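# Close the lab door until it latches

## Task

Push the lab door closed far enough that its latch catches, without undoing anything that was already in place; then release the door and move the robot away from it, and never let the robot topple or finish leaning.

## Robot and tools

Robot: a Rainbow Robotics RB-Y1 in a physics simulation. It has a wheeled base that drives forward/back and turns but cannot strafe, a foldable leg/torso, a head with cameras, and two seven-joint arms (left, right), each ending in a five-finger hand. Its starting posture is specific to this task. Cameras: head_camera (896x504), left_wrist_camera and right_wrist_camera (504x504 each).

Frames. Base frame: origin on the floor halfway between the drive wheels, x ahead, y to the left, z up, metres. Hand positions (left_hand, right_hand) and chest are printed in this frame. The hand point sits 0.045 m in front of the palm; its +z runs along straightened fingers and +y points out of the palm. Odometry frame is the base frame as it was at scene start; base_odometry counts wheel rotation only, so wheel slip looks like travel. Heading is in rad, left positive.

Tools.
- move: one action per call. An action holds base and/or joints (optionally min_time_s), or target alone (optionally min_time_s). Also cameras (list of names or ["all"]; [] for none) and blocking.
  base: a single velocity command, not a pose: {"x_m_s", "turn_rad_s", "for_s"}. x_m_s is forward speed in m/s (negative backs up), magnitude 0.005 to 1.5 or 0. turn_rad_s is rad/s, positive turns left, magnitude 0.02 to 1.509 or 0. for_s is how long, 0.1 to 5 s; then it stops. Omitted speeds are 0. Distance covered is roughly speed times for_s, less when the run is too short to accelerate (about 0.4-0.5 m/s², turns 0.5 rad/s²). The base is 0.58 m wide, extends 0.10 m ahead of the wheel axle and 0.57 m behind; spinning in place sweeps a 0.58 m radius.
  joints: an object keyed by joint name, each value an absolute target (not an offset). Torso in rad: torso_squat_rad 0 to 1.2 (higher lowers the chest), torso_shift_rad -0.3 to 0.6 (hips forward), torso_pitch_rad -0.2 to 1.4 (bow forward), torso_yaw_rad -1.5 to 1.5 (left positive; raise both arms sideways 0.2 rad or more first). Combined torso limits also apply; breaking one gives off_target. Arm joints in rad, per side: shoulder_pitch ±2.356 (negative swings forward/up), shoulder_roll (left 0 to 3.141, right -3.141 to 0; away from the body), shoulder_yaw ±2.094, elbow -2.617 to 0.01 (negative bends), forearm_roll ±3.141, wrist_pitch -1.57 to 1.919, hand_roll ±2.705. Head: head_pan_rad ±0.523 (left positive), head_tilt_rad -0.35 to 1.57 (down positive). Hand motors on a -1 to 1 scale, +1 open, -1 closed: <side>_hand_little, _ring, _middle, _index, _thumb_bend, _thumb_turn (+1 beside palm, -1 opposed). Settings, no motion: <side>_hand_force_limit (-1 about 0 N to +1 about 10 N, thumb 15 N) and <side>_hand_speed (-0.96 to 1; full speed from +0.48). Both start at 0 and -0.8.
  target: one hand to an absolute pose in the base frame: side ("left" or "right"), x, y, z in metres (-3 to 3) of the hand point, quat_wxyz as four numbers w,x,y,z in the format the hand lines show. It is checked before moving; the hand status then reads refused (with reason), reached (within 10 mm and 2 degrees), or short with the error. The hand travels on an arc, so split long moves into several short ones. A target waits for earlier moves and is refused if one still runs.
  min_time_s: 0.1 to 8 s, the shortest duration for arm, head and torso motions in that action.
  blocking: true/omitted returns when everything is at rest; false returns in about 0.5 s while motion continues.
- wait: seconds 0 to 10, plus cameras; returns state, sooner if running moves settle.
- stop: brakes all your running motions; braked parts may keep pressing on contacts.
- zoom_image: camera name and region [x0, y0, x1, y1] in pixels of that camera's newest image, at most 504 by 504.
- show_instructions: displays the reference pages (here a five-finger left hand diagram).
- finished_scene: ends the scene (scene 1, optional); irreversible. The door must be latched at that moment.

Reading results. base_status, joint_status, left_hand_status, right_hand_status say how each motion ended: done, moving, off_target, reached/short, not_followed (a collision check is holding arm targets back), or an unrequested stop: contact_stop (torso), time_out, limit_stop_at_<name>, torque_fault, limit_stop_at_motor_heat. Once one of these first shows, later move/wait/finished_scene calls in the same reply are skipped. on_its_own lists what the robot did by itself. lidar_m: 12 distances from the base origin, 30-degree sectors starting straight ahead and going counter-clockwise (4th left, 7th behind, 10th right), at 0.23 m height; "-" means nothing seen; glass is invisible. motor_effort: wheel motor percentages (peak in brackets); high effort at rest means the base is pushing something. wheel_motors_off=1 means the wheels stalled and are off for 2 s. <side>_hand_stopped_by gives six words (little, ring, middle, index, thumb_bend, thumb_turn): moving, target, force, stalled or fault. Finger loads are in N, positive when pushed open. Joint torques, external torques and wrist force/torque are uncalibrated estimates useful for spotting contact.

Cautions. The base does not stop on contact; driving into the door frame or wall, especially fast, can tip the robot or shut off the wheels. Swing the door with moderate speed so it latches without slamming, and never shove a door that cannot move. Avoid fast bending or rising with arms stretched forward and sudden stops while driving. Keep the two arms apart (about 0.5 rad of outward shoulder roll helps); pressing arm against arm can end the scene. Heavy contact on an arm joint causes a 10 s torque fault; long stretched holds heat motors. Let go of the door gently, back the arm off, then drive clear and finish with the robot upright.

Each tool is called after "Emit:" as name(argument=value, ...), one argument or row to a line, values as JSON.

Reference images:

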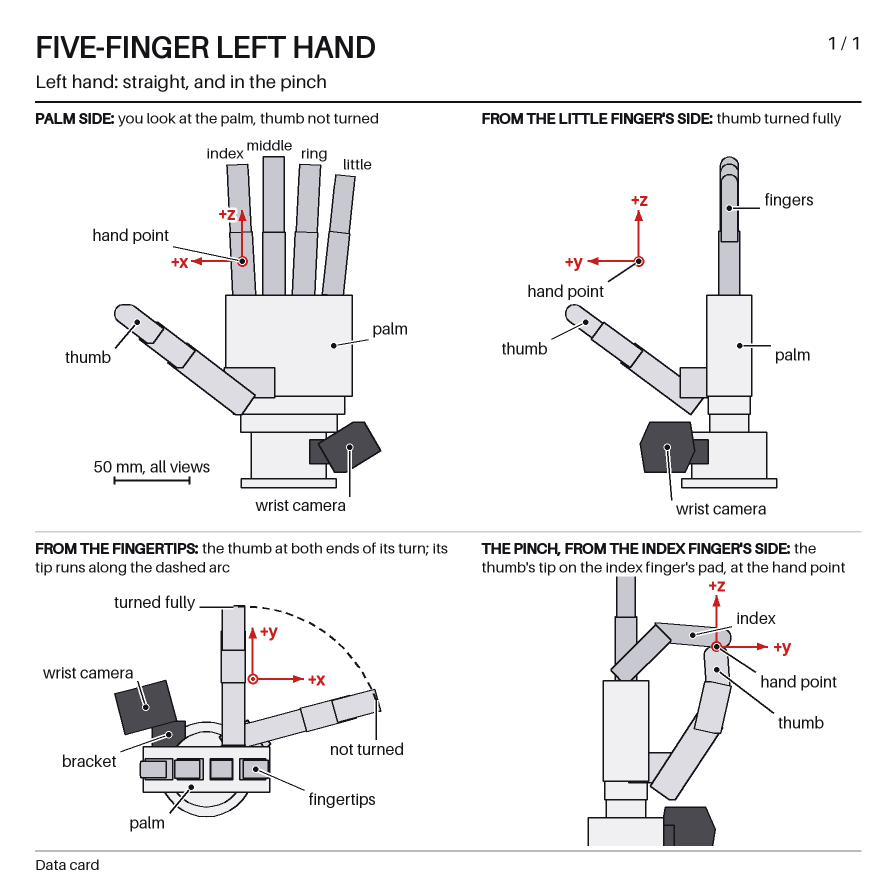

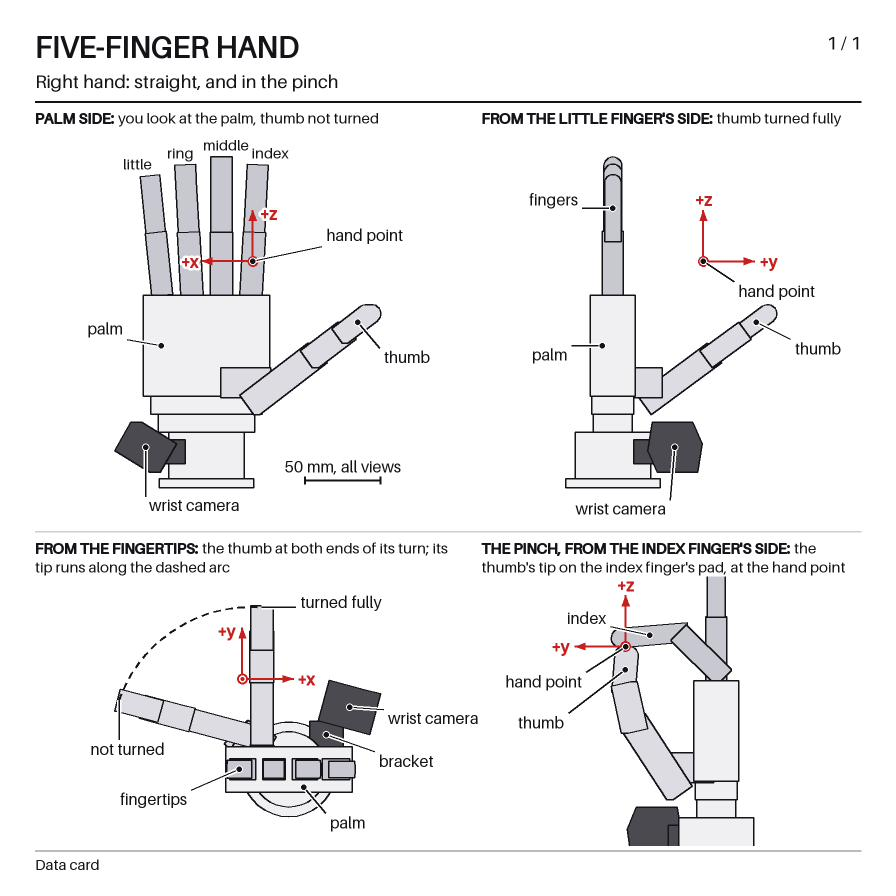

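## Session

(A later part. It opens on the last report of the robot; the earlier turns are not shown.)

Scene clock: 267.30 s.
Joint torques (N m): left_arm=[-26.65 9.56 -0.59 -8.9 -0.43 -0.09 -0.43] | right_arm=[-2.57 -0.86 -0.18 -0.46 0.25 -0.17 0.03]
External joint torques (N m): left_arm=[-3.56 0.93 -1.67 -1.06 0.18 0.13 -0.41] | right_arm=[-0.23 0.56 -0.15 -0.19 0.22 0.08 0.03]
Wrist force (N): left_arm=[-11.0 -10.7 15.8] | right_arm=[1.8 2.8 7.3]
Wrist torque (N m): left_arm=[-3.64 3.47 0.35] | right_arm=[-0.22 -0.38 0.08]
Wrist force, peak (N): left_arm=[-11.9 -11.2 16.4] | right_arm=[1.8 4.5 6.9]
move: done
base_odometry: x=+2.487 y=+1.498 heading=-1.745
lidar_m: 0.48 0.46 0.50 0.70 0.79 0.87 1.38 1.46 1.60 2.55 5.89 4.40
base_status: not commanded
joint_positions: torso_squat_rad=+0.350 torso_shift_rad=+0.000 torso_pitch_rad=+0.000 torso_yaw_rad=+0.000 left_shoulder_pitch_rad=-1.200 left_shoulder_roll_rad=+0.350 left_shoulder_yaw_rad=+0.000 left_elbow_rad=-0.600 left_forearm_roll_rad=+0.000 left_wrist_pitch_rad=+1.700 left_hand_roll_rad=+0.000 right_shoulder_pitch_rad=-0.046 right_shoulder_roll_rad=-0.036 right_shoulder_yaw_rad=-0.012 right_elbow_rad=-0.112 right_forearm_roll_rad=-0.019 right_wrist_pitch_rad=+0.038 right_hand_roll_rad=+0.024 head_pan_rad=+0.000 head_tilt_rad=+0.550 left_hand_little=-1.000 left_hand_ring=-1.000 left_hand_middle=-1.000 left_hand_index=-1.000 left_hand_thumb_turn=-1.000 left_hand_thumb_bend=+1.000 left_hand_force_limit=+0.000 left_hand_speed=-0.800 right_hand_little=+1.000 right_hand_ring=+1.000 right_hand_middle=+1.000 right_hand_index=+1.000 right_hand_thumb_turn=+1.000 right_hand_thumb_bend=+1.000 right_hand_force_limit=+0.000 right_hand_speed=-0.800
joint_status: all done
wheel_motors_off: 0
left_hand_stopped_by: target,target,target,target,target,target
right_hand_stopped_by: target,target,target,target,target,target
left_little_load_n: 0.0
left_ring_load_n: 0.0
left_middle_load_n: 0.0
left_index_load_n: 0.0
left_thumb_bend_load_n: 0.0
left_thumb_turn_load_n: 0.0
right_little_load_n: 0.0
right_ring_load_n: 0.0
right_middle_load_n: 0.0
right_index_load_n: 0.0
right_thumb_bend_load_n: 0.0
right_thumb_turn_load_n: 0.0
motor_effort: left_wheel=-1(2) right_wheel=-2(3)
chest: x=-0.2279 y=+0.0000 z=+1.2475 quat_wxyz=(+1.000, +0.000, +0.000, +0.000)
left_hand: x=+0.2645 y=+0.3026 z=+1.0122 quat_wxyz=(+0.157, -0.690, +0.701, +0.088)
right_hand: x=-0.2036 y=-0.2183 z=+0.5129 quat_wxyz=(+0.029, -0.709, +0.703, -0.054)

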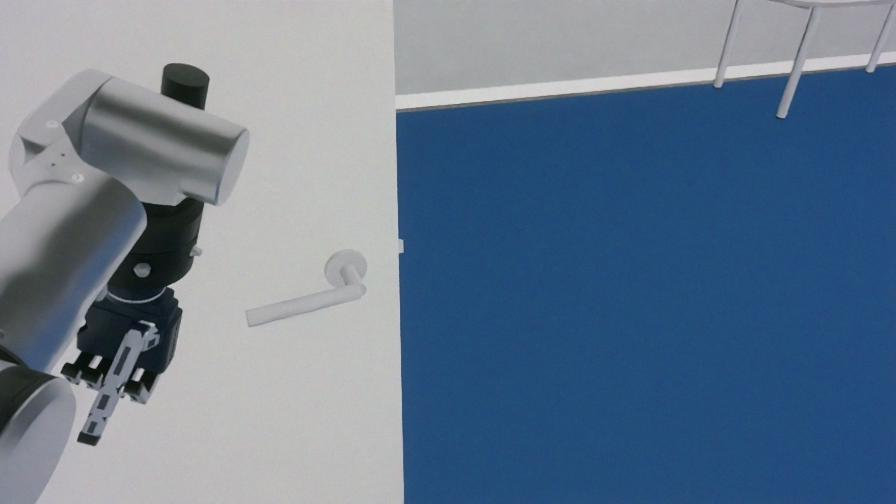

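Emit:
move(
  base={"x_m_s": 0.088, "turn_rad_s": 0.1, "for_s": 3},
  cameras=["head_camera"],
)

Scene clock: 289.70 s.
Joint torques (N m): left_arm=[-26.61 9.49 -0.5 -8.89 -0.85 -0.4 -0.19] | right_arm=[-1.87 -1.08 -0.48 -0.84 0.13 0.03 0.05]
External joint torques (N m): left_arm=[-3.53 0.85 -1.58 -1.06 -0.25 -0.18 -0.17] | right_arm=[0.47 0.34 -0.44 -0.56 0.1 0.29 0.05]
Wrist force (N): left_arm=[-11.3 -11.0 15.8] | right_arm=[1.7 3.8 6.6]
Wrist torque (N m): left_arm=[-3.69 3.51 0.34] | right_arm=[-0.01 -0.39 0.11]
Wrist force, peak (N): left_arm=[-12.0 -10.9 16.2] | right_arm=[1.3 3.4 7.3]
move: done
base_odometry: x=+2.481 y=+1.235 heading=-1.445
lidar_m: 0.55 0.50 0.53 0.72 0.88 1.16 1.72 1.77 2.32 - 4.19 3.67
base_status: done (sent for 3 of 3 s)
joint_positions: torso_squat_rad=+0.350 torso_shift_rad=+0.000 torso_pitch_rad=+0.000 torso_yaw_rad=+0.000 left_shoulder_pitch_rad=-1.199 left_shoulder_roll_rad=+0.350 left_shoulder_yaw_rad=+0.000 left_elbow_rad=-0.600 left_forearm_roll_rad=+0.000 left_wrist_pitch_rad=+1.700 left_hand_roll_rad=+0.000 right_shoulder_pitch_rad=-0.046 right_shoulder_roll_rad=-0.036 right_shoulder_yaw_rad=-0.012 right_elbow_rad=-0.112 right_forearm_roll_rad=-0.019 right_wrist_pitch_rad=+0.038 right_hand_roll_rad=+0.024 head_pan_rad=+0.000 head_tilt_rad=+0.550 left_hand_little=-1.000 left_hand_ring=-1.000 left_hand_middle=-1.000 left_hand_index=-1.000 left_hand_thumb_turn=-1.000 left_hand_thumb_bend=+1.000 left_hand_force_limit=+0.000 left_hand_speed=-0.800 right_hand_little=+1.000 right_hand_ring=+1.000 right_hand_middle=+1.000 right_hand_index=+1.000 right_hand_thumb_turn=+1.000 right_hand_thumb_bend=+1.000 right_hand_force_limit=+0.000 right_hand_speed=-0.800
joint_status: not commanded
wheel_motors_off: 0
left_hand_stopped_by: target,target,target,target,target,target
right_hand_stopped_by: target,target,target,target,target,target
left_little_load_n: 0.0
left_ring_load_n: 0.0
left_middle_load_n: 0.0
left_index_load_n: 0.0
left_thumb_bend_load_n: 0.0
left_thumb_turn_load_n: 0.0
right_little_load_n: 0.0
right_ring_load_n: 0.0
right_middle_load_n: 0.0
right_index_load_n: 0.0
right_thumb_bend_load_n: 0.0
right_thumb_turn_load_n: 0.0
motor_effort: left_wheel=+5(25) right_wheel=-1(41)
chest: x=-0.2279 y=+0.0000 z=+1.2475 quat_wxyz=(+1.000, +0.000, +0.000, +0.000)
left_hand: x=+0.2645 y=+0.3026 z=+1.0120 quat_wxyz=(+0.157, -0.690, +0.701, +0.088)
right_hand: x=-0.2035 y=-0.2183 z=+0.5129 quat_wxyz=(+0.029, -0.709, +0.703, -0.054)

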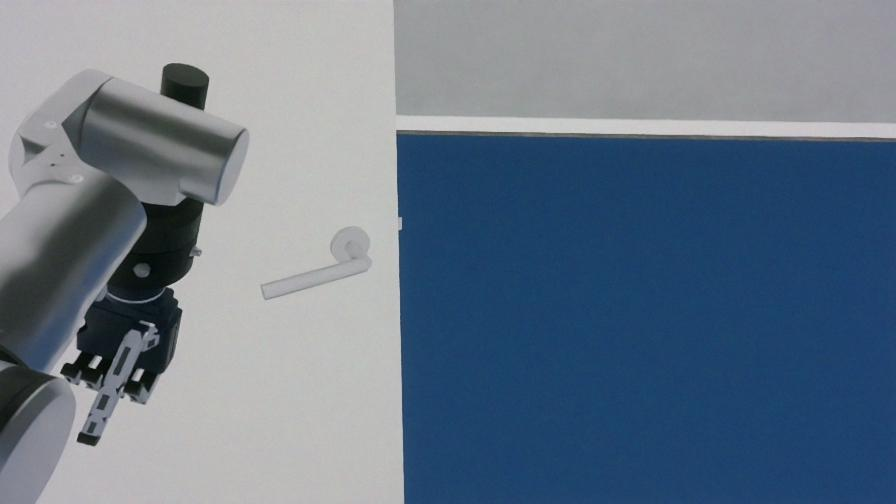

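Emit:
move(
  base={"x_m_s": 0.114, "turn_rad_s": 0.13, "for_s": 4},
  cameras=["head_camera"],
)

Scene clock: 299.93 s.
Joint torques (N m): left_arm=[-26.68 8.99 -0.19 -8.97 -0.82 -0.3 -0.38] | right_arm=[-2.31 -0.88 -0.01 -0.32 0.34 -0.23 0.09]
External joint torques (N m): left_arm=[-3.6 0.36 -1.27 -1.13 -0.21 -0.08 -0.36] | right_arm=[0.03 0.53 0.02 -0.04 0.31 0.03 0.09]
Wrist force (N): left_arm=[-11.4 -10.8 15.7] | right_arm=[1.6 3.6 5.7]
Wrist torque (N m): left_arm=[-3.68 3.53 0.33] | right_arm=[-0.02 -0.30 0.12]
Wrist force, peak (N): left_arm=[5.8 24.0 2.1] | right_arm=[1.5 4.0 7.4]
move: done
base_odometry: x=+2.651 y=+0.818 heading=-0.924
lidar_m: 0.63 0.57 0.57 0.70 1.03 2.16 2.23 2.90 - 4.01 3.18 3.01
base_status: done (sent for 4 of 4 s)
joint_positions: torso_squat_rad=+0.350 torso_shift_rad=+0.000 torso_pitch_rad=+0.000 torso_yaw_rad=+0.000 left_shoulder_pitch_rad=-1.200 left_shoulder_roll_rad=+0.350 left_shoulder_yaw_rad=+0.000 left_elbow_rad=-0.600 left_forearm_roll_rad=+0.000 left_wrist_pitch_rad=+1.700 left_hand_roll_rad=+0.000 right_shoulder_pitch_rad=-0.046 right_shoulder_roll_rad=-0.036 right_shoulder_yaw_rad=-0.012 right_elbow_rad=-0.112 right_forearm_roll_rad=-0.019 right_wrist_pitch_rad=+0.038 right_hand_roll_rad=+0.024 head_pan_rad=+0.000 head_tilt_rad=+0.550 left_hand_little=-1.000 left_hand_ring=-1.000 left_hand_middle=-1.000 left_hand_index=-1.000 left_hand_thumb_turn=-1.000 left_hand_thumb_bend=+1.000 left_hand_force_limit=+0.000 left_hand_speed=-0.800 right_hand_little=+1.000 right_hand_ring=+1.000 right_hand_middle=+1.000 right_hand_index=+1.000 right_hand_thumb_turn=+1.000 right_hand_thumb_bend=+1.000 right_hand_force_limit=+0.000 right_hand_speed=-0.800
joint_status: not commanded
wheel_motors_off: 0
left_hand_stopped_by: target,target,target,target,target,target
right_hand_stopped_by: target,target,target,target,target,target
left_little_load_n: 0.0
left_ring_load_n: 0.0
left_middle_load_n: 0.0
left_index_load_n: 0.0
left_thumb_bend_load_n: 0.0
left_thumb_turn_load_n: 0.5
right_little_load_n: 0.0
right_ring_load_n: 0.0
right_middle_load_n: 0.0
right_index_load_n: 0.0
right_thumb_bend_load_n: 0.0
right_thumb_turn_load_n: 0.0
motor_effort: left_wheel=+7(37) right_wheel=-2(29)
chest: x=-0.2279 y=+0.0000 z=+1.2475 quat_wxyz=(+1.000, +0.000, +0.000, +0.000)
left_hand: x=+0.2645 y=+0.3026 z=+1.0121 quat_wxyz=(+0.157, -0.690, +0.701, +0.088)
right_hand: x=-0.2035 y=-0.2183 z=+0.5129 quat_wxyz=(+0.029, -0.709, +0.703, -0.054)

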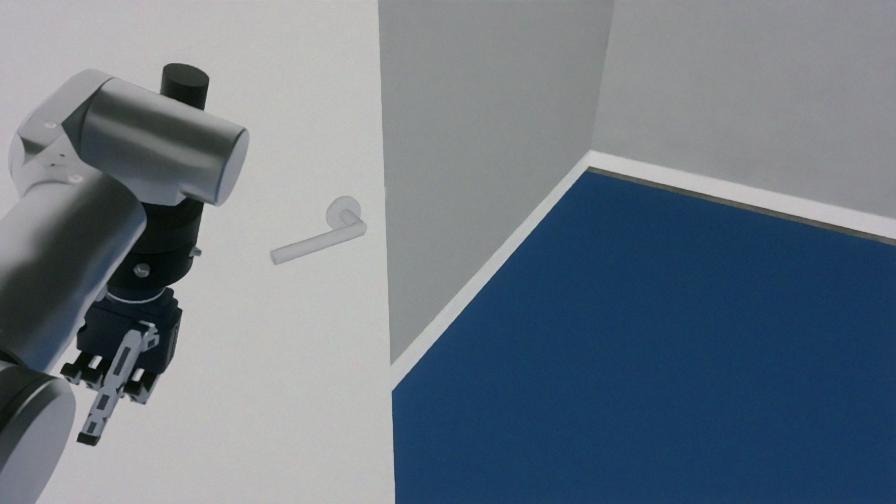

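Emit:
move(
  base={"x_m_s": 0.088, "turn_rad_s": 0.1, "for_s": 3.2},
  cameras=["head_camera"],
)

Scene clock: 314.17 s.
Joint torques (N m): left_arm=[-25.73 9.59 -0.59 -8.69 -0.72 -0.44 -0.24] | right_arm=[-1.85 -1.04 -0.22 -0.27 0.1 0 0.03]
External joint torques (N m): left_arm=[-2.65 0.96 -1.67 -0.85 -0.11 -0.22 -0.22] | right_arm=[0.49 0.37 -0.19 0 0.07 0.26 0.03]
Wrist force (N): left_arm=[-11.5 -11.1 15.6] | right_arm=[1.0 3.6 6.1]
Wrist torque (N m): left_arm=[-3.69 3.54 0.35] | right_arm=[-0.02 -0.23 0.05]
Wrist force, peak (N): left_arm=[-12.1 -11.1 16.0] | right_arm=[1.3 4.3 7.0]
move: done
base_odometry: x=+2.854 y=+0.624 heading=-0.604
lidar_m: 0.60 0.52 0.54 0.67 1.23 2.40 2.81 4.90 5.36 3.22 2.79 1.17
base_status: done (sent for 3.2 of 3.2 s)
joint_positions: torso_squat_rad=+0.350 torso_shift_rad=+0.000 torso_pitch_rad=+0.000 torso_yaw_rad=+0.000 left_shoulder_pitch_rad=-1.200 left_shoulder_roll_rad=+0.350 left_shoulder_yaw_rad=+0.000 left_elbow_rad=-0.600 left_forearm_roll_rad=+0.000 left_wrist_pitch_rad=+1.700 left_hand_roll_rad=+0.000 right_shoulder_pitch_rad=-0.046 right_shoulder_roll_rad=-0.036 right_shoulder_yaw_rad=-0.012 right_elbow_rad=-0.112 right_forearm_roll_rad=-0.019 right_wrist_pitch_rad=+0.038 right_hand_roll_rad=+0.024 head_pan_rad=+0.000 head_tilt_rad=+0.550 left_hand_little=-1.000 left_hand_ring=-1.000 left_hand_middle=-1.000 left_hand_index=-1.000 left_hand_thumb_turn=-1.000 left_hand_thumb_bend=+1.000 left_hand_force_limit=+0.000 left_hand_speed=-0.800 right_hand_little=+1.000 right_hand_ring=+1.000 right_hand_middle=+1.000 right_hand_index=+1.000 right_hand_thumb_turn=+1.000 right_hand_thumb_bend=+1.000 right_hand_force_limit=+0.000 right_hand_speed=-0.800
joint_status: not commanded
wheel_motors_off: 0
left_hand_stopped_by: target,target,target,target,target,target
right_hand_stopped_by: target,target,target,target,target,target
left_little_load_n: 0.0
left_ring_load_n: 0.0
left_middle_load_n: 0.0
left_index_load_n: 0.0
left_thumb_bend_load_n: -0.5
left_thumb_turn_load_n: 0.0
right_little_load_n: 0.0
right_ring_load_n: 0.0
right_middle_load_n: 0.0
right_index_load_n: 0.0
right_thumb_bend_load_n: 0.0
right_thumb_turn_load_n: 0.0
motor_effort: left_wheel=+6(27) right_wheel=-1(30)
chest: x=-0.2279 y=+0.0000 z=+1.2475 quat_wxyz=(+1.000, +0.000, +0.000, +0.000)
left_hand: x=+0.2645 y=+0.3026 z=+1.0121 quat_wxyz=(+0.157, -0.690, +0.701, +0.088)
right_hand: x=-0.2035 y=-0.2183 z=+0.5129 quat_wxyz=(+0.029, -0.709, +0.703, -0.054)

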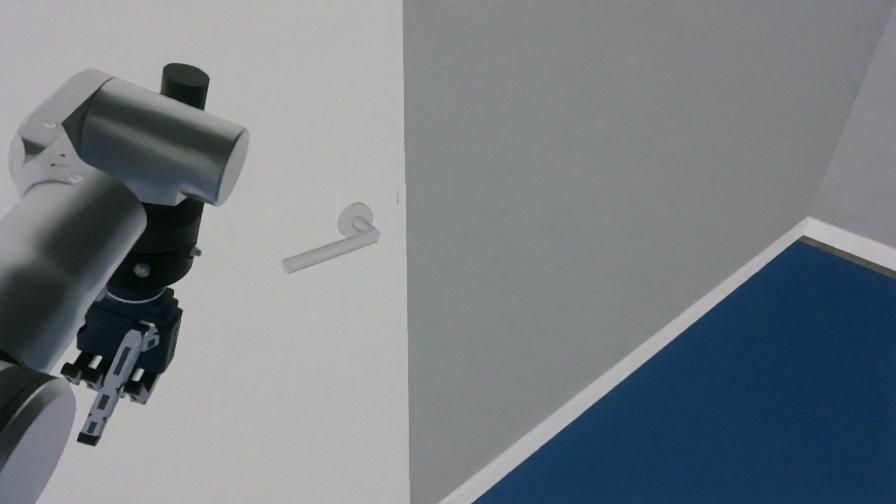

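Emit:
zoom_image(
  camera="head_camera",
  region=[340, 100, 460, 300],
)

Scaled by 2.520 from the camera's image (finer frame: 1280x720).

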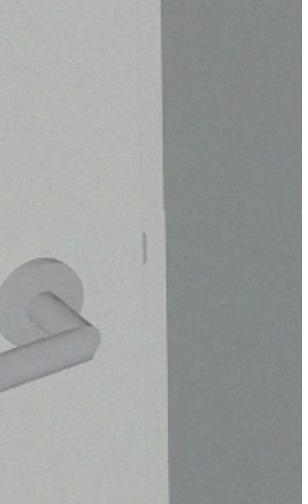

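Emit:
move(
  base={"x_m_s": 0.06, "turn_rad_s": 0.07, "for_s": 1.5},
  cameras=["head_camera"],
)

Emit:
zoom_image(
  camera="head_camera",
  region=[340, 100, 460, 300],
)

Scene clock: 337.67 s.
Joint torques (N m): left_arm=[-26 8.78 -0.19 -9.11 -0.56 -0.3 -0.41] | right_arm=[-2.23 -0.95 -0.45 -0.17 0.15 -0.17 -0.01]
External joint torques (N m): left_arm=[-2.92 0.14 -1.26 -1.27 0.05 -0.08 -0.39] | right_arm=[0.11 0.47 -0.41 0.1 0.12 0.09 -0.01]
Wrist force (N): left_arm=[-11.7 -11.0 15.6] | right_arm=[1.3 4.5 6.1]
Wrist torque (N m): left_arm=[-3.68 3.58 0.32] | right_arm=[0.13 -0.27 0.11]
Wrist force, peak (N): left_arm=[-12.2 -11.3 15.8] | right_arm=[1.3 5.2 6.1]
move: done
base_odometry: x=+2.930 y=+0.577 heading=-0.498
lidar_m: 0.49 0.45 0.48 0.64 1.34 2.49 3.08 - 4.40 2.99 2.73 0.88
base_status: done (sent for 1.5 of 1.5 s)
joint_positions: torso_squat_rad=+0.350 torso_shift_rad=+0.000 torso_pitch_rad=+0.000 torso_yaw_rad=+0.000 left_shoulder_pitch_rad=-1.200 left_shoulder_roll_rad=+0.350 left_shoulder_yaw_rad=+0.000 left_elbow_rad=-0.600 left_forearm_roll_rad=+0.000 left_wrist_pitch_rad=+1.700 left_hand_roll_rad=+0.000 right_shoulder_pitch_rad=-0.046 right_shoulder_roll_rad=-0.036 right_shoulder_yaw_rad=-0.012 right_elbow_rad=-0.112 right_forearm_roll_rad=-0.019 right_wrist_pitch_rad=+0.038 right_hand_roll_rad=+0.024 head_pan_rad=+0.000 head_tilt_rad=+0.550 left_hand_little=-1.000 left_hand_ring=-1.000 left_hand_middle=-1.000 left_hand_index=-1.000 left_hand_thumb_turn=-1.000 left_hand_thumb_bend=+1.000 left_hand_force_limit=+0.000 left_hand_speed=-0.800 right_hand_little=+1.000 right_hand_ring=+1.000 right_hand_middle=+1.000 right_hand_index=+1.000 right_hand_thumb_turn=+1.000 right_hand_thumb_bend=+1.000 right_hand_force_limit=+0.000 right_hand_speed=-0.800
joint_status: not commanded
wheel_motors_off: 0
left_hand_stopped_by: target,target,target,target,target,target
right_hand_stopped_by: target,target,target,target,target,target
left_little_load_n: 0.5
left_ring_load_n: 0.0
left_middle_load_n: 0.0
left_index_load_n: 0.0
left_thumb_bend_load_n: 0.0
left_thumb_turn_load_n: 0.0
right_little_load_n: 0.0
right_ring_load_n: 0.0
right_middle_load_n: 0.0
right_index_load_n: 0.0
right_thumb_bend_load_n: -0.5
right_thumb_turn_load_n: 0.0
motor_effort: left_wheel=+8(26) right_wheel=-2(29)
chest: x=-0.2279 y=+0.0000 z=+1.2475 quat_wxyz=(+1.000, +0.000, +0.000, +0.000)
left_hand: x=+0.2645 y=+0.3027 z=+1.0121 quat_wxyz=(+0.157, -0.690, +0.701, +0.088)
right_hand: x=-0.2035 y=-0.2183 z=+0.5129 quat_wxyz=(+0.029, -0.709, +0.703, -0.054)

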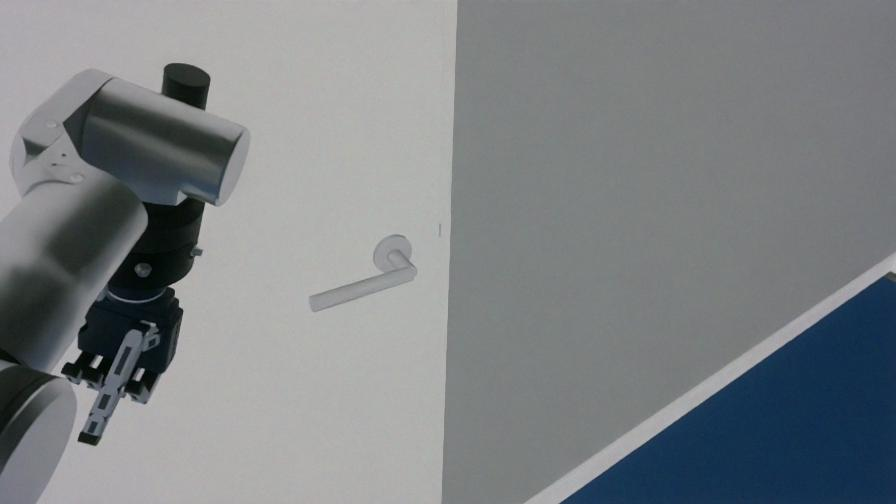

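Scaled by 2.520 from the camera's image (finer frame: 1280x720).

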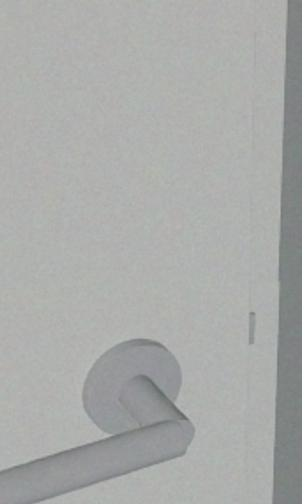

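Emit:
move(
  joints={"head_tilt_rad": 0.1, "head_pan_rad": 0.3},
  cameras=["head_camera"],
)

Emit:
zoom_image(
  camera="head_camera",
  region=[480, 0, 760, 500],
)

Scene clock: 353.20 s.
Joint torques (N m): left_arm=[-25.86 9.14 -0.02 -8.6 -0.61 -0.18 -0.39] | right_arm=[-2.06 -0.83 -0.53 -0.4 0.12 -0.06 0.04]
External joint torques (N m): left_arm=[-2.77 0.51 -1.1 -0.76 -0.01 0.04 -0.37] | right_arm=[0.28 0.59 -0.49 -0.13 0.09 0.2 0.03]
Wrist force (N): left_arm=[-11.6 -11.0 15.5] | right_arm=[1.1 3.5 5.9]
Wrist torque (N m): left_arm=[-3.68 3.56 0.33] | right_arm=[-0.03 -0.22 0.01]
Wrist force, peak (N): left_arm=[-11.5 -11.1 15.9] | right_arm=[1.3 3.7 6.9]
move: done
base_odometry: x=+2.930 y=+0.577 heading=-0.498
lidar_m: 0.48 0.46 0.47 0.64 1.35 2.47 3.09 - 4.41 3.01 2.72 0.87
base_status: not commanded
joint_positions: torso_squat_rad=+0.350 torso_shift_rad=+0.000 torso_pitch_rad=+0.000 torso_yaw_rad=+0.000 left_shoulder_pitch_rad=-1.200 left_shoulder_roll_rad=+0.350 left_shoulder_yaw_rad=+0.000 left_elbow_rad=-0.600 left_forearm_roll_rad=+0.000 left_wrist_pitch_rad=+1.700 left_hand_roll_rad=+0.000 right_shoulder_pitch_rad=-0.046 right_shoulder_roll_rad=-0.036 right_shoulder_yaw_rad=-0.012 right_elbow_rad=-0.112 right_forearm_roll_rad=-0.019 right_wrist_pitch_rad=+0.038 right_hand_roll_rad=+0.024 head_pan_rad=+0.300 head_tilt_rad=+0.100 left_hand_little=-1.000 left_hand_ring=-1.000 left_hand_middle=-1.000 left_hand_index=-1.000 left_hand_thumb_turn=-1.000 left_hand_thumb_bend=+1.000 left_hand_force_limit=+0.000 left_hand_speed=-0.800 right_hand_little=+1.000 right_hand_ring=+1.000 right_hand_middle=+1.000 right_hand_index=+1.000 right_hand_thumb_turn=+1.000 right_hand_thumb_bend=+1.000 right_hand_force_limit=+0.000 right_hand_speed=-0.800
joint_status: all done
wheel_motors_off: 0
left_hand_stopped_by: target,target,target,target,target,target
right_hand_stopped_by: target,target,target,target,target,target
left_little_load_n: 0.0
left_ring_load_n: 0.0
left_middle_load_n: 0.0
left_index_load_n: 0.0
left_thumb_bend_load_n: 0.0
left_thumb_turn_load_n: 0.0
right_little_load_n: 0.0
right_ring_load_n: 0.0
right_middle_load_n: 0.0
right_index_load_n: 0.0
right_thumb_bend_load_n: 0.0
right_thumb_turn_load_n: 0.0
motor_effort: left_wheel=+8(9) right_wheel=-1(2)
chest: x=-0.2279 y=+0.0000 z=+1.2475 quat_wxyz=(+1.000, +0.000, +0.000, +0.000)
left_hand: x=+0.2645 y=+0.3027 z=+1.0121 quat_wxyz=(+0.157, -0.690, +0.701, +0.088)
right_hand: x=-0.2035 y=-0.2183 z=+0.5129 quat_wxyz=(+0.029, -0.709, +0.703, -0.054)

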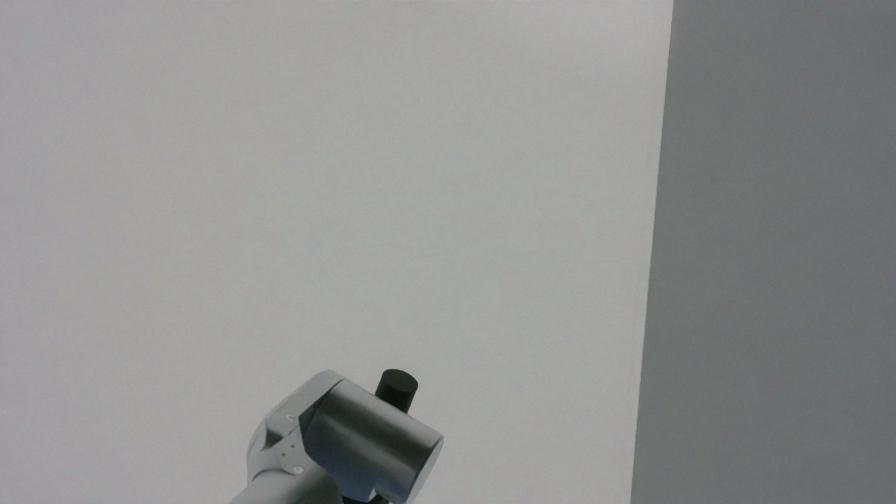

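Scaled by 1.008 from the camera's image (finer frame: 1280x720).

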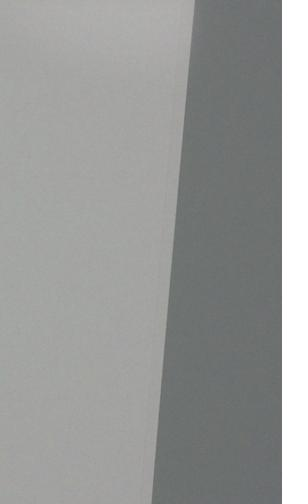

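Emit:
move(
  joints={"head_tilt_rad": -0.35, "head_pan_rad": 0.2},
  cameras=["head_camera"],
)

Scene clock: 357.10 s.
Joint torques (N m): left_arm=[-26.13 9.23 -0.48 -8.49 -0.82 -0.33 -0.36] | right_arm=[-2.57 -1.36 -0.07 -0.38 0.11 0.17 -0.09]
External joint torques (N m): left_arm=[-3.05 0.59 -1.56 -0.65 -0.22 -0.11 -0.34] | right_arm=[-0.22 0.06 -0.04 -0.11 0.08 0.43 -0.09]
Wrist force (N): left_arm=[-11.6 -11.0 15.5] | right_arm=[0.1 3.3 5.8]
Wrist torque (N m): left_arm=[-3.68 3.56 0.33] | right_arm=[-0.04 -0.08 -0.01]
Wrist force, peak (N): left_arm=[-11.8 -11.0 15.6] | right_arm=[1.2 3.9 7.2]
move: done
base_odometry: x=+2.930 y=+0.577 heading=-0.498
lidar_m: 0.49 0.46 0.47 0.63 1.34 2.48 3.09 - 4.38 2.99 2.73 0.88
base_status: not commanded
joint_positions: torso_squat_rad=+0.350 torso_shift_rad=+0.000 torso_pitch_rad=+0.000 torso_yaw_rad=+0.000 left_shoulder_pitch_rad=-1.200 left_shoulder_roll_rad=+0.350 left_shoulder_yaw_rad=+0.000 left_elbow_rad=-0.600 left_forearm_roll_rad=+0.000 left_wrist_pitch_rad=+1.700 left_hand_roll_rad=+0.000 right_shoulder_pitch_rad=-0.046 right_shoulder_roll_rad=-0.036 right_shoulder_yaw_rad=-0.012 right_elbow_rad=-0.112 right_forearm_roll_rad=-0.019 right_wrist_pitch_rad=+0.038 right_hand_roll_rad=+0.024 head_pan_rad=+0.200 head_tilt_rad=-0.349 left_hand_little=-1.000 left_hand_ring=-1.000 left_hand_middle=-1.000 left_hand_index=-1.000 left_hand_thumb_turn=-1.000 left_hand_thumb_bend=+1.000 left_hand_force_limit=+0.000 left_hand_speed=-0.800 right_hand_little=+1.000 right_hand_ring=+1.000 right_hand_middle=+1.000 right_hand_index=+1.000 right_hand_thumb_turn=+1.000 right_hand_thumb_bend=+1.000 right_hand_force_limit=+0.000 right_hand_speed=-0.800
joint_status: all done
wheel_motors_off: 0
left_hand_stopped_by: target,target,target,target,target,target
right_hand_stopped_by: target,target,target,target,target,target
left_little_load_n: 0.5
left_ring_load_n: 0.0
left_middle_load_n: 0.0
left_index_load_n: 0.0
left_thumb_bend_load_n: -0.5
left_thumb_turn_load_n: 0.0
right_little_load_n: 0.0
right_ring_load_n: 0.0
right_middle_load_n: 0.0
right_index_load_n: 0.0
right_thumb_bend_load_n: 0.0
right_thumb_turn_load_n: 0.0
motor_effort: left_wheel=+8(9) right_wheel=-1(3)
chest: x=-0.2279 y=+0.0000 z=+1.2475 quat_wxyz=(+1.000, +0.000, +0.000, +0.000)
left_hand: x=+0.2645 y=+0.3027 z=+1.0121 quat_wxyz=(+0.157, -0.690, +0.701, +0.088)
right_hand: x=-0.2035 y=-0.2183 z=+0.5129 quat_wxyz=(+0.029, -0.709, +0.703, -0.054)

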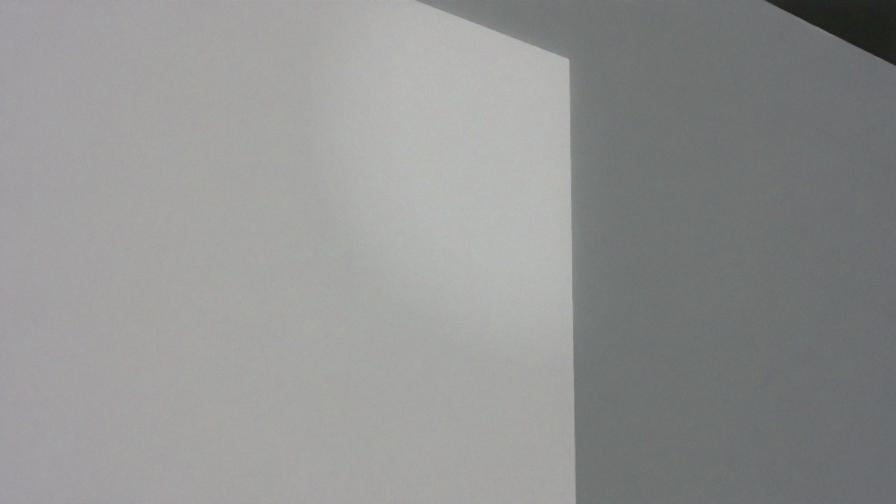

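Emit:
zoom_image(
  camera="head_camera",
  region=[400, 0, 620, 200],
)

Scaled by 2.291 from the camera's image (finer frame: 1280x720).

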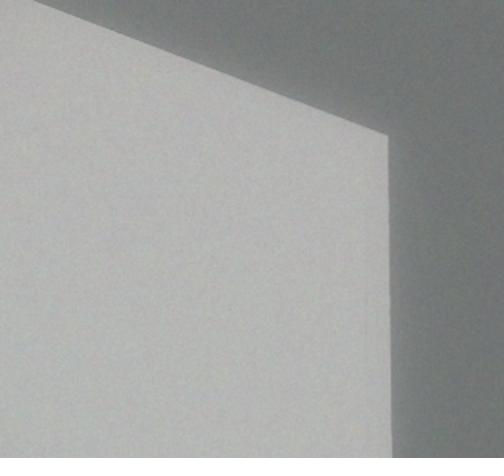

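Emit:
move(
  base={"x_m_s": 0.06, "turn_rad_s": 0.07, "for_s": 1.0},
  joints={"head_tilt_rad": 0.45, "head_pan_rad": 0.0},
  cameras=["head_camera"],
)

Emit:
zoom_image(
  camera="head_camera",
  region=[380, 100, 560, 350],
)

Scene clock: 374.67 s.
Joint torques (N m): left_arm=[-25.92 9.24 -0.25 -9.04 -0.74 -0.52 -0.37] | right_arm=[-2.25 -1.18 -0.46 -0.4 0.16 -0.12 0.05]
External joint torques (N m): left_arm=[-2.84 0.61 -1.32 -1.2 -0.14 -0.31 -0.35] | right_arm=[0.09 0.24 -0.43 -0.12 0.13 0.13 0.05]
Wrist force (N): left_arm=[-11.7 -11.1 15.3] | right_arm=[1.4 3.9 6.2]
Wrist torque (N m): left_arm=[-3.68 3.57 0.33] | right_arm=[0.01 -0.37 0.07]
Wrist force, peak (N): left_arm=[-12.3 -11.1 15.5] | right_arm=[1.7 4.0 7.0]
move: done
base_odometry: x=+2.984 y=+0.550 heading=-0.428
lidar_m: 0.49 0.45 0.47 0.64 1.45 2.55 3.30 6.03 4.15 2.87 2.64 0.75
base_status: done (sent for 1 of 1 s)
joint_positions: torso_squat_rad=+0.350 torso_shift_rad=+0.000 torso_pitch_rad=+0.000 torso_yaw_rad=+0.000 left_shoulder_pitch_rad=-1.200 left_shoulder_roll_rad=+0.350 left_shoulder_yaw_rad=+0.000 left_elbow_rad=-0.600 left_forearm_roll_rad=+0.000 left_wrist_pitch_rad=+1.700 left_hand_roll_rad=+0.000 right_shoulder_pitch_rad=-0.046 right_shoulder_roll_rad=-0.036 right_shoulder_yaw_rad=-0.012 right_elbow_rad=-0.112 right_forearm_roll_rad=-0.019 right_wrist_pitch_rad=+0.038 right_hand_roll_rad=+0.024 head_pan_rad=+0.000 head_tilt_rad=+0.450 left_hand_little=-1.000 left_hand_ring=-1.000 left_hand_middle=-1.000 left_hand_index=-1.000 left_hand_thumb_turn=-1.000 left_hand_thumb_bend=+1.000 left_hand_force_limit=+0.000 left_hand_speed=-0.800 right_hand_little=+1.000 right_hand_ring=+1.000 right_hand_middle=+1.000 right_hand_index=+1.000 right_hand_thumb_turn=+1.000 right_hand_thumb_bend=+1.000 right_hand_force_limit=+0.000 right_hand_speed=-0.800
joint_status: all done
wheel_motors_off: 0
left_hand_stopped_by: target,target,target,target,target,target
right_hand_stopped_by: target,target,target,target,target,target
left_little_load_n: 0.5
left_ring_load_n: 0.0
left_middle_load_n: 0.0
left_index_load_n: 0.0
left_thumb_bend_load_n: 0.0
left_thumb_turn_load_n: 0.0
right_little_load_n: 0.0
right_ring_load_n: 0.0
right_middle_load_n: 0.0
right_index_load_n: 0.0
right_thumb_bend_load_n: 0.0
right_thumb_turn_load_n: 0.0
motor_effort: left_wheel=+9(26) right_wheel=+0(27)
chest: x=-0.2279 y=+0.0000 z=+1.2475 quat_wxyz=(+1.000, +0.000, +0.000, +0.000)
left_hand: x=+0.2644 y=+0.3026 z=+1.0121 quat_wxyz=(+0.157, -0.690, +0.701, +0.088)
right_hand: x=-0.2035 y=-0.2183 z=+0.5129 quat_wxyz=(+0.029, -0.709, +0.703, -0.054)

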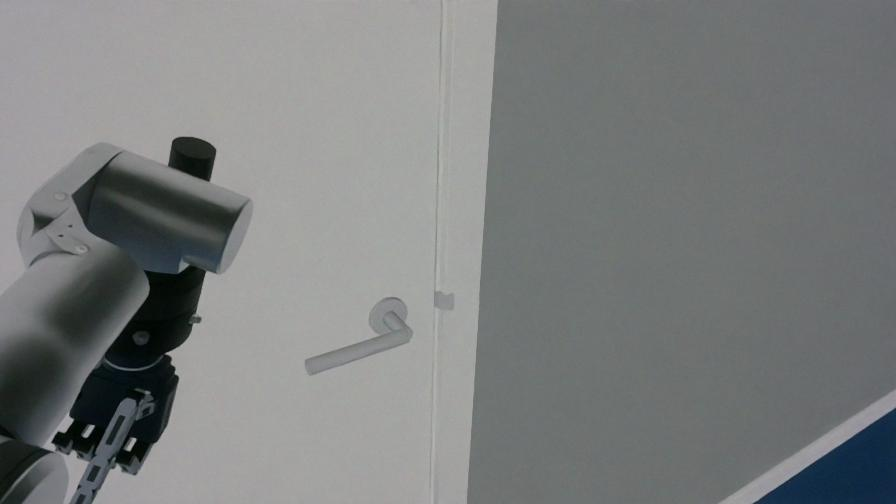

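Scaled by 2.016 from the camera's image (finer frame: 1280x720).

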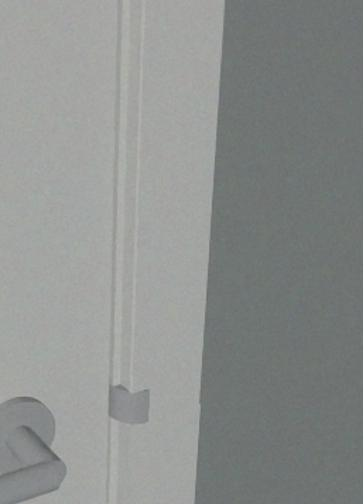

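Emit:
move(
  base={"x_m_s": 0.06, "turn_rad_s": 0.06, "for_s": 1.0},
  cameras=["head_camera"],
)

Emit:
zoom_image(
  camera="head_camera",
  region=[380, 100, 560, 350],
)

Scene clock: 389.37 s.
Joint torques (N m): left_arm=[-33.93 30.97 -1.19 -17.81 -8.14 -16.05 -1.63] | right_arm=[-3.03 -1.4 -0.32 -0.42 0.11 -0.28 0.03]
External joint torques (N m): left_arm=[-10.88 22.39 -2.25 -9.99 -7.55 -15.86 -1.61] | right_arm=[-0.64 -0.01 -0.29 -0.12 0.08 -0.02 0.03]
External joint torques when the fault began: left_arm=[-10.25 24.6 -1.3 -11.96 -8.01 -21.61 -2.27]
Wrist force (N): left_arm=[25.2 50.5 -7.2] | right_arm=[1.3 4.2 6.3]
Wrist torque (N m): left_arm=[-0.49 0.97 -1.29] | right_arm=[0.03 -0.26 0.09]
Wrist force, peak (N): left_arm=[34.4 79.6 -23.6] | right_arm=[1.4 4.8 6.7]
move: torque_fault
TORQUE FAULT: left_wrist_pitch_rad reached its load limit. The robot stopped for 10 seconds, dropped its targets (a gripper whose motion had ended keeps its target) and accepts commands again. The stop added 9.1 s to the call.
base_odometry: x=+3.015 y=+0.536 heading=-0.389
lidar_m: 0.45 0.43 0.46 0.62 1.58 2.57 3.45 5.89 3.94 2.80 2.03 0.66
base_status: torque_fault (sent for 0.63 of 1 s)
joint_positions: torso_squat_rad=+0.350 torso_shift_rad=-0.001 torso_pitch_rad=-0.002 torso_yaw_rad=+0.000 left_shoulder_pitch_rad=-1.196 left_shoulder_roll_rad=+0.340 left_shoulder_yaw_rad=+0.001 left_elbow_rad=-0.595 left_forearm_roll_rad=+0.003 left_wrist_pitch_rad=+1.708 left_hand_roll_rad=+0.001 right_shoulder_pitch_rad=-0.046 right_shoulder_roll_rad=-0.036 right_shoulder_yaw_rad=-0.012 right_elbow_rad=-0.112 right_forearm_roll_rad=-0.019 right_wrist_pitch_rad=+0.038 right_hand_roll_rad=+0.024 head_pan_rad=+0.000 head_tilt_rad=+0.450 left_hand_little=-1.000 left_hand_ring=-1.000 left_hand_middle=-1.000 left_hand_index=-1.000 left_hand_thumb_turn=-1.000 left_hand_thumb_bend=+1.000 left_hand_force_limit=+0.000 left_hand_speed=-0.800 right_hand_little=+1.000 right_hand_ring=+1.000 right_hand_middle=+1.000 right_hand_index=+1.000 right_hand_thumb_turn=+1.000 right_hand_thumb_bend=+1.000 right_hand_force_limit=+0.000 right_hand_speed=-0.800
joint_status: not commanded
wheel_motors_off: 0
left_hand_stopped_by: target,target,target,target,target,target
right_hand_stopped_by: target,target,target,target,target,target
left_little_load_n: 0.0
left_ring_load_n: 0.0
left_middle_load_n: 0.0
left_index_load_n: 0.0
left_thumb_bend_load_n: 0.0
left_thumb_turn_load_n: 0.0
right_little_load_n: 0.0
right_ring_load_n: 0.0
right_middle_load_n: 0.0
right_index_load_n: 0.0
right_thumb_bend_load_n: 0.0
right_thumb_turn_load_n: 0.0
motor_effort: left_wheel=+21(50) right_wheel=+8(29)
chest: x=-0.2292 y=-0.0007 z=+1.2474 quat_wxyz=(+1.000, +0.001, -0.001, +0.000)
left_hand: x=+0.2587 y=+0.2968 z=+1.0087 quat_wxyz=(+0.150, -0.688, +0.704, +0.091)
right_hand: x=-0.2036 y=-0.2183 z=+0.5127 quat_wxyz=(+0.030, -0.709, +0.703, -0.054)

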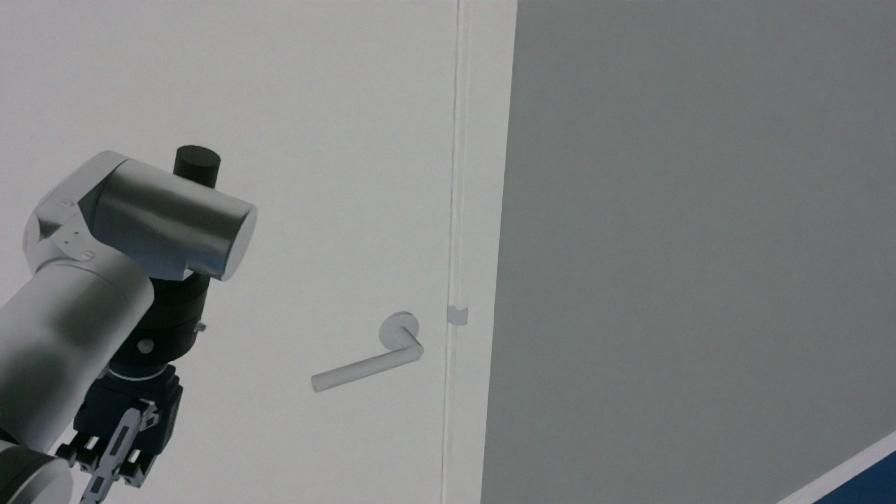

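Scaled by 2.016 from the camera's image (finer frame: 1280x720).

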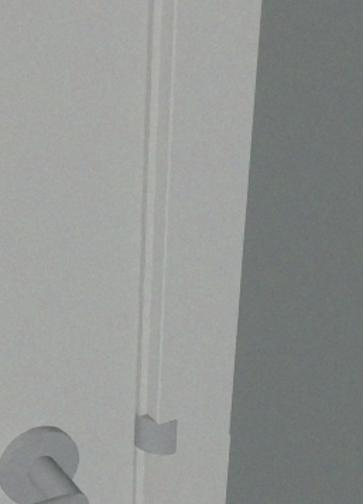

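Emit:
move(
  base={"x_m_s": -0.1, "for_s": 1.2},
  cameras=["head_camera"],
)

Emit:
zoom_image(
  camera="head_camera",
  region=[340, 150, 540, 400],
)

Scene clock: 395.93 s.
Joint torques (N m): left_arm=[-26.8 9.21 -0.96 -9.1 -0.99 -0.21 -0.22] | right_arm=[-3.14 -1.17 -0.3 -0.67 0.28 0.05 0.01]
External joint torques (N m): left_arm=[-3.73 0.62 -2.02 -1.27 -0.39 0 -0.2] | right_arm=[-0.79 0.26 -0.26 -0.39 0.25 0.3 0.01]
Wrist force (N): left_arm=[-11.3 -10.0 14.9] | right_arm=[1.8 4.0 6.2]
Wrist torque (N m): left_arm=[-3.47 3.49 0.32] | right_arm=[0.03 -0.37 0.10]
Wrist force, peak (N): left_arm=[25.0 51.0 -8.0] | right_arm=[1.0 4.3 7.1]
move: done
base_odometry: x=+2.904 y=+0.582 heading=-0.388
lidar_m: 0.57 0.54 0.55 0.78 1.96 2.53 3.36 5.95 4.03 2.88 2.48 0.80
base_status: done (sent for 1.2 of 1.2 s)
joint_positions: torso_squat_rad=+0.350 torso_shift_rad=+0.000 torso_pitch_rad=+0.000 torso_yaw_rad=+0.000 left_shoulder_pitch_rad=-1.198 left_shoulder_roll_rad=+0.345 left_shoulder_yaw_rad=+0.001 left_elbow_rad=-0.598 left_forearm_roll_rad=+0.002 left_wrist_pitch_rad=+1.704 left_hand_roll_rad=+0.001 right_shoulder_pitch_rad=-0.046 right_shoulder_roll_rad=-0.036 right_shoulder_yaw_rad=-0.012 right_elbow_rad=-0.112 right_forearm_roll_rad=-0.019 right_wrist_pitch_rad=+0.038 right_hand_roll_rad=+0.024 head_pan_rad=+0.000 head_tilt_rad=+0.450 left_hand_little=-1.000 left_hand_ring=-1.000 left_hand_middle=-1.000 left_hand_index=-1.000 left_hand_thumb_turn=-1.000 left_hand_thumb_bend=+1.000 left_hand_force_limit=+0.000 left_hand_speed=-0.800 right_hand_little=+1.000 right_hand_ring=+1.000 right_hand_middle=+1.000 right_hand_index=+1.000 right_hand_thumb_turn=+1.000 right_hand_thumb_bend=+1.000 right_hand_force_limit=+0.000 right_hand_speed=-0.800
joint_status: not commanded
wheel_motors_off: 0
left_hand_stopped_by: target,target,target,target,target,target
right_hand_stopped_by: target,target,target,target,target,target
left_little_load_n: 0.0
left_ring_load_n: 0.0
left_middle_load_n: 0.0
left_index_load_n: 0.0
left_thumb_bend_load_n: 0.0
left_thumb_turn_load_n: 0.0
right_little_load_n: 0.0
right_ring_load_n: 0.0
right_middle_load_n: 0.0
right_index_load_n: 0.0
right_thumb_bend_load_n: 0.0
right_thumb_turn_load_n: 0.0
motor_effort: left_wheel=+13(36) right_wheel=-10(22)
chest: x=-0.2281 y=+0.0000 z=+1.2475 quat_wxyz=(+1.000, +0.000, +0.000, +0.000)
left_hand: x=+0.2619 y=+0.3001 z=+1.0101 quat_wxyz=(+0.153, -0.689, +0.702, +0.090)
right_hand: x=-0.2037 y=-0.2183 z=+0.5129 quat_wxyz=(+0.029, -0.709, +0.703, -0.054)

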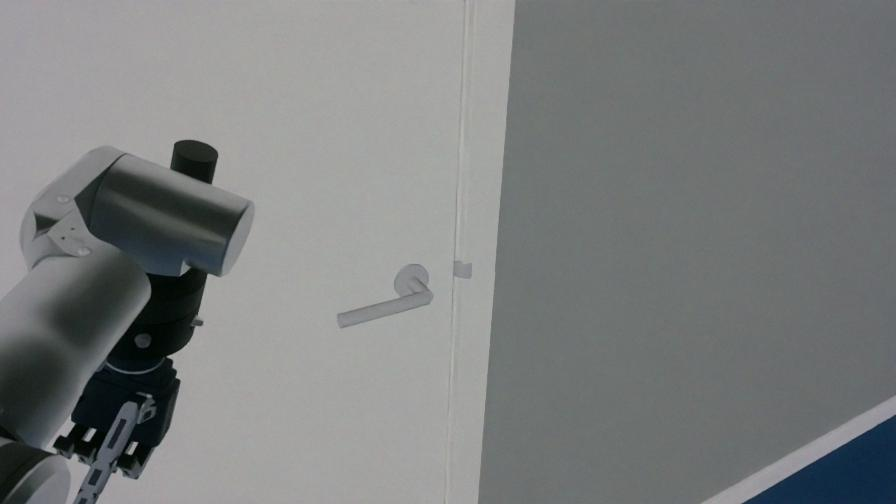

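Scaled by 2.016 from the camera's image (finer frame: 1280x720).

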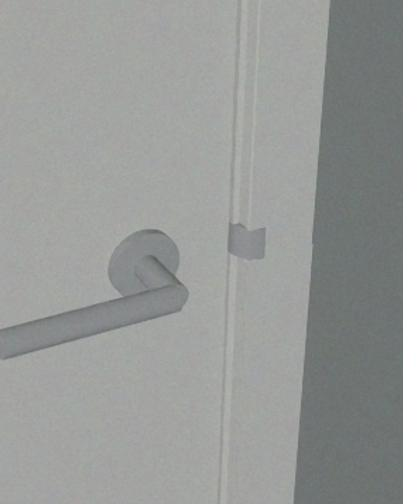

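Emit:
zoom_image(
  camera="head_camera",
  region=[430, 230, 500, 300],
)

Emit:
zoom_image(
  camera="head_camera",
  region=[440, 100, 530, 190],
)

Scaled by 7.200 from the camera's image (finer frame: 1280x720).

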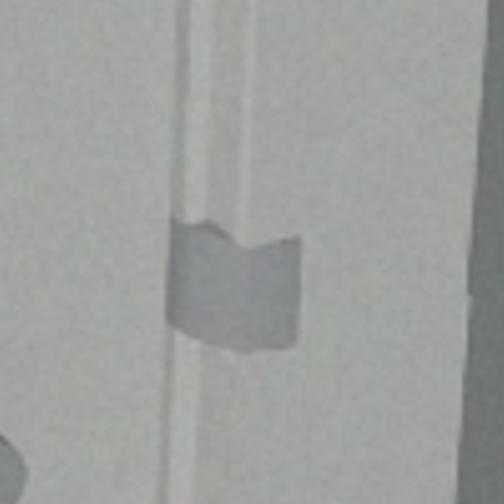

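Scaled by 5.600 from the camera's image (finer frame: 1280x720).

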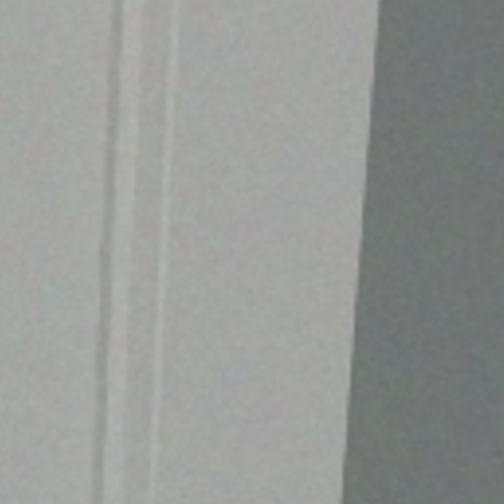

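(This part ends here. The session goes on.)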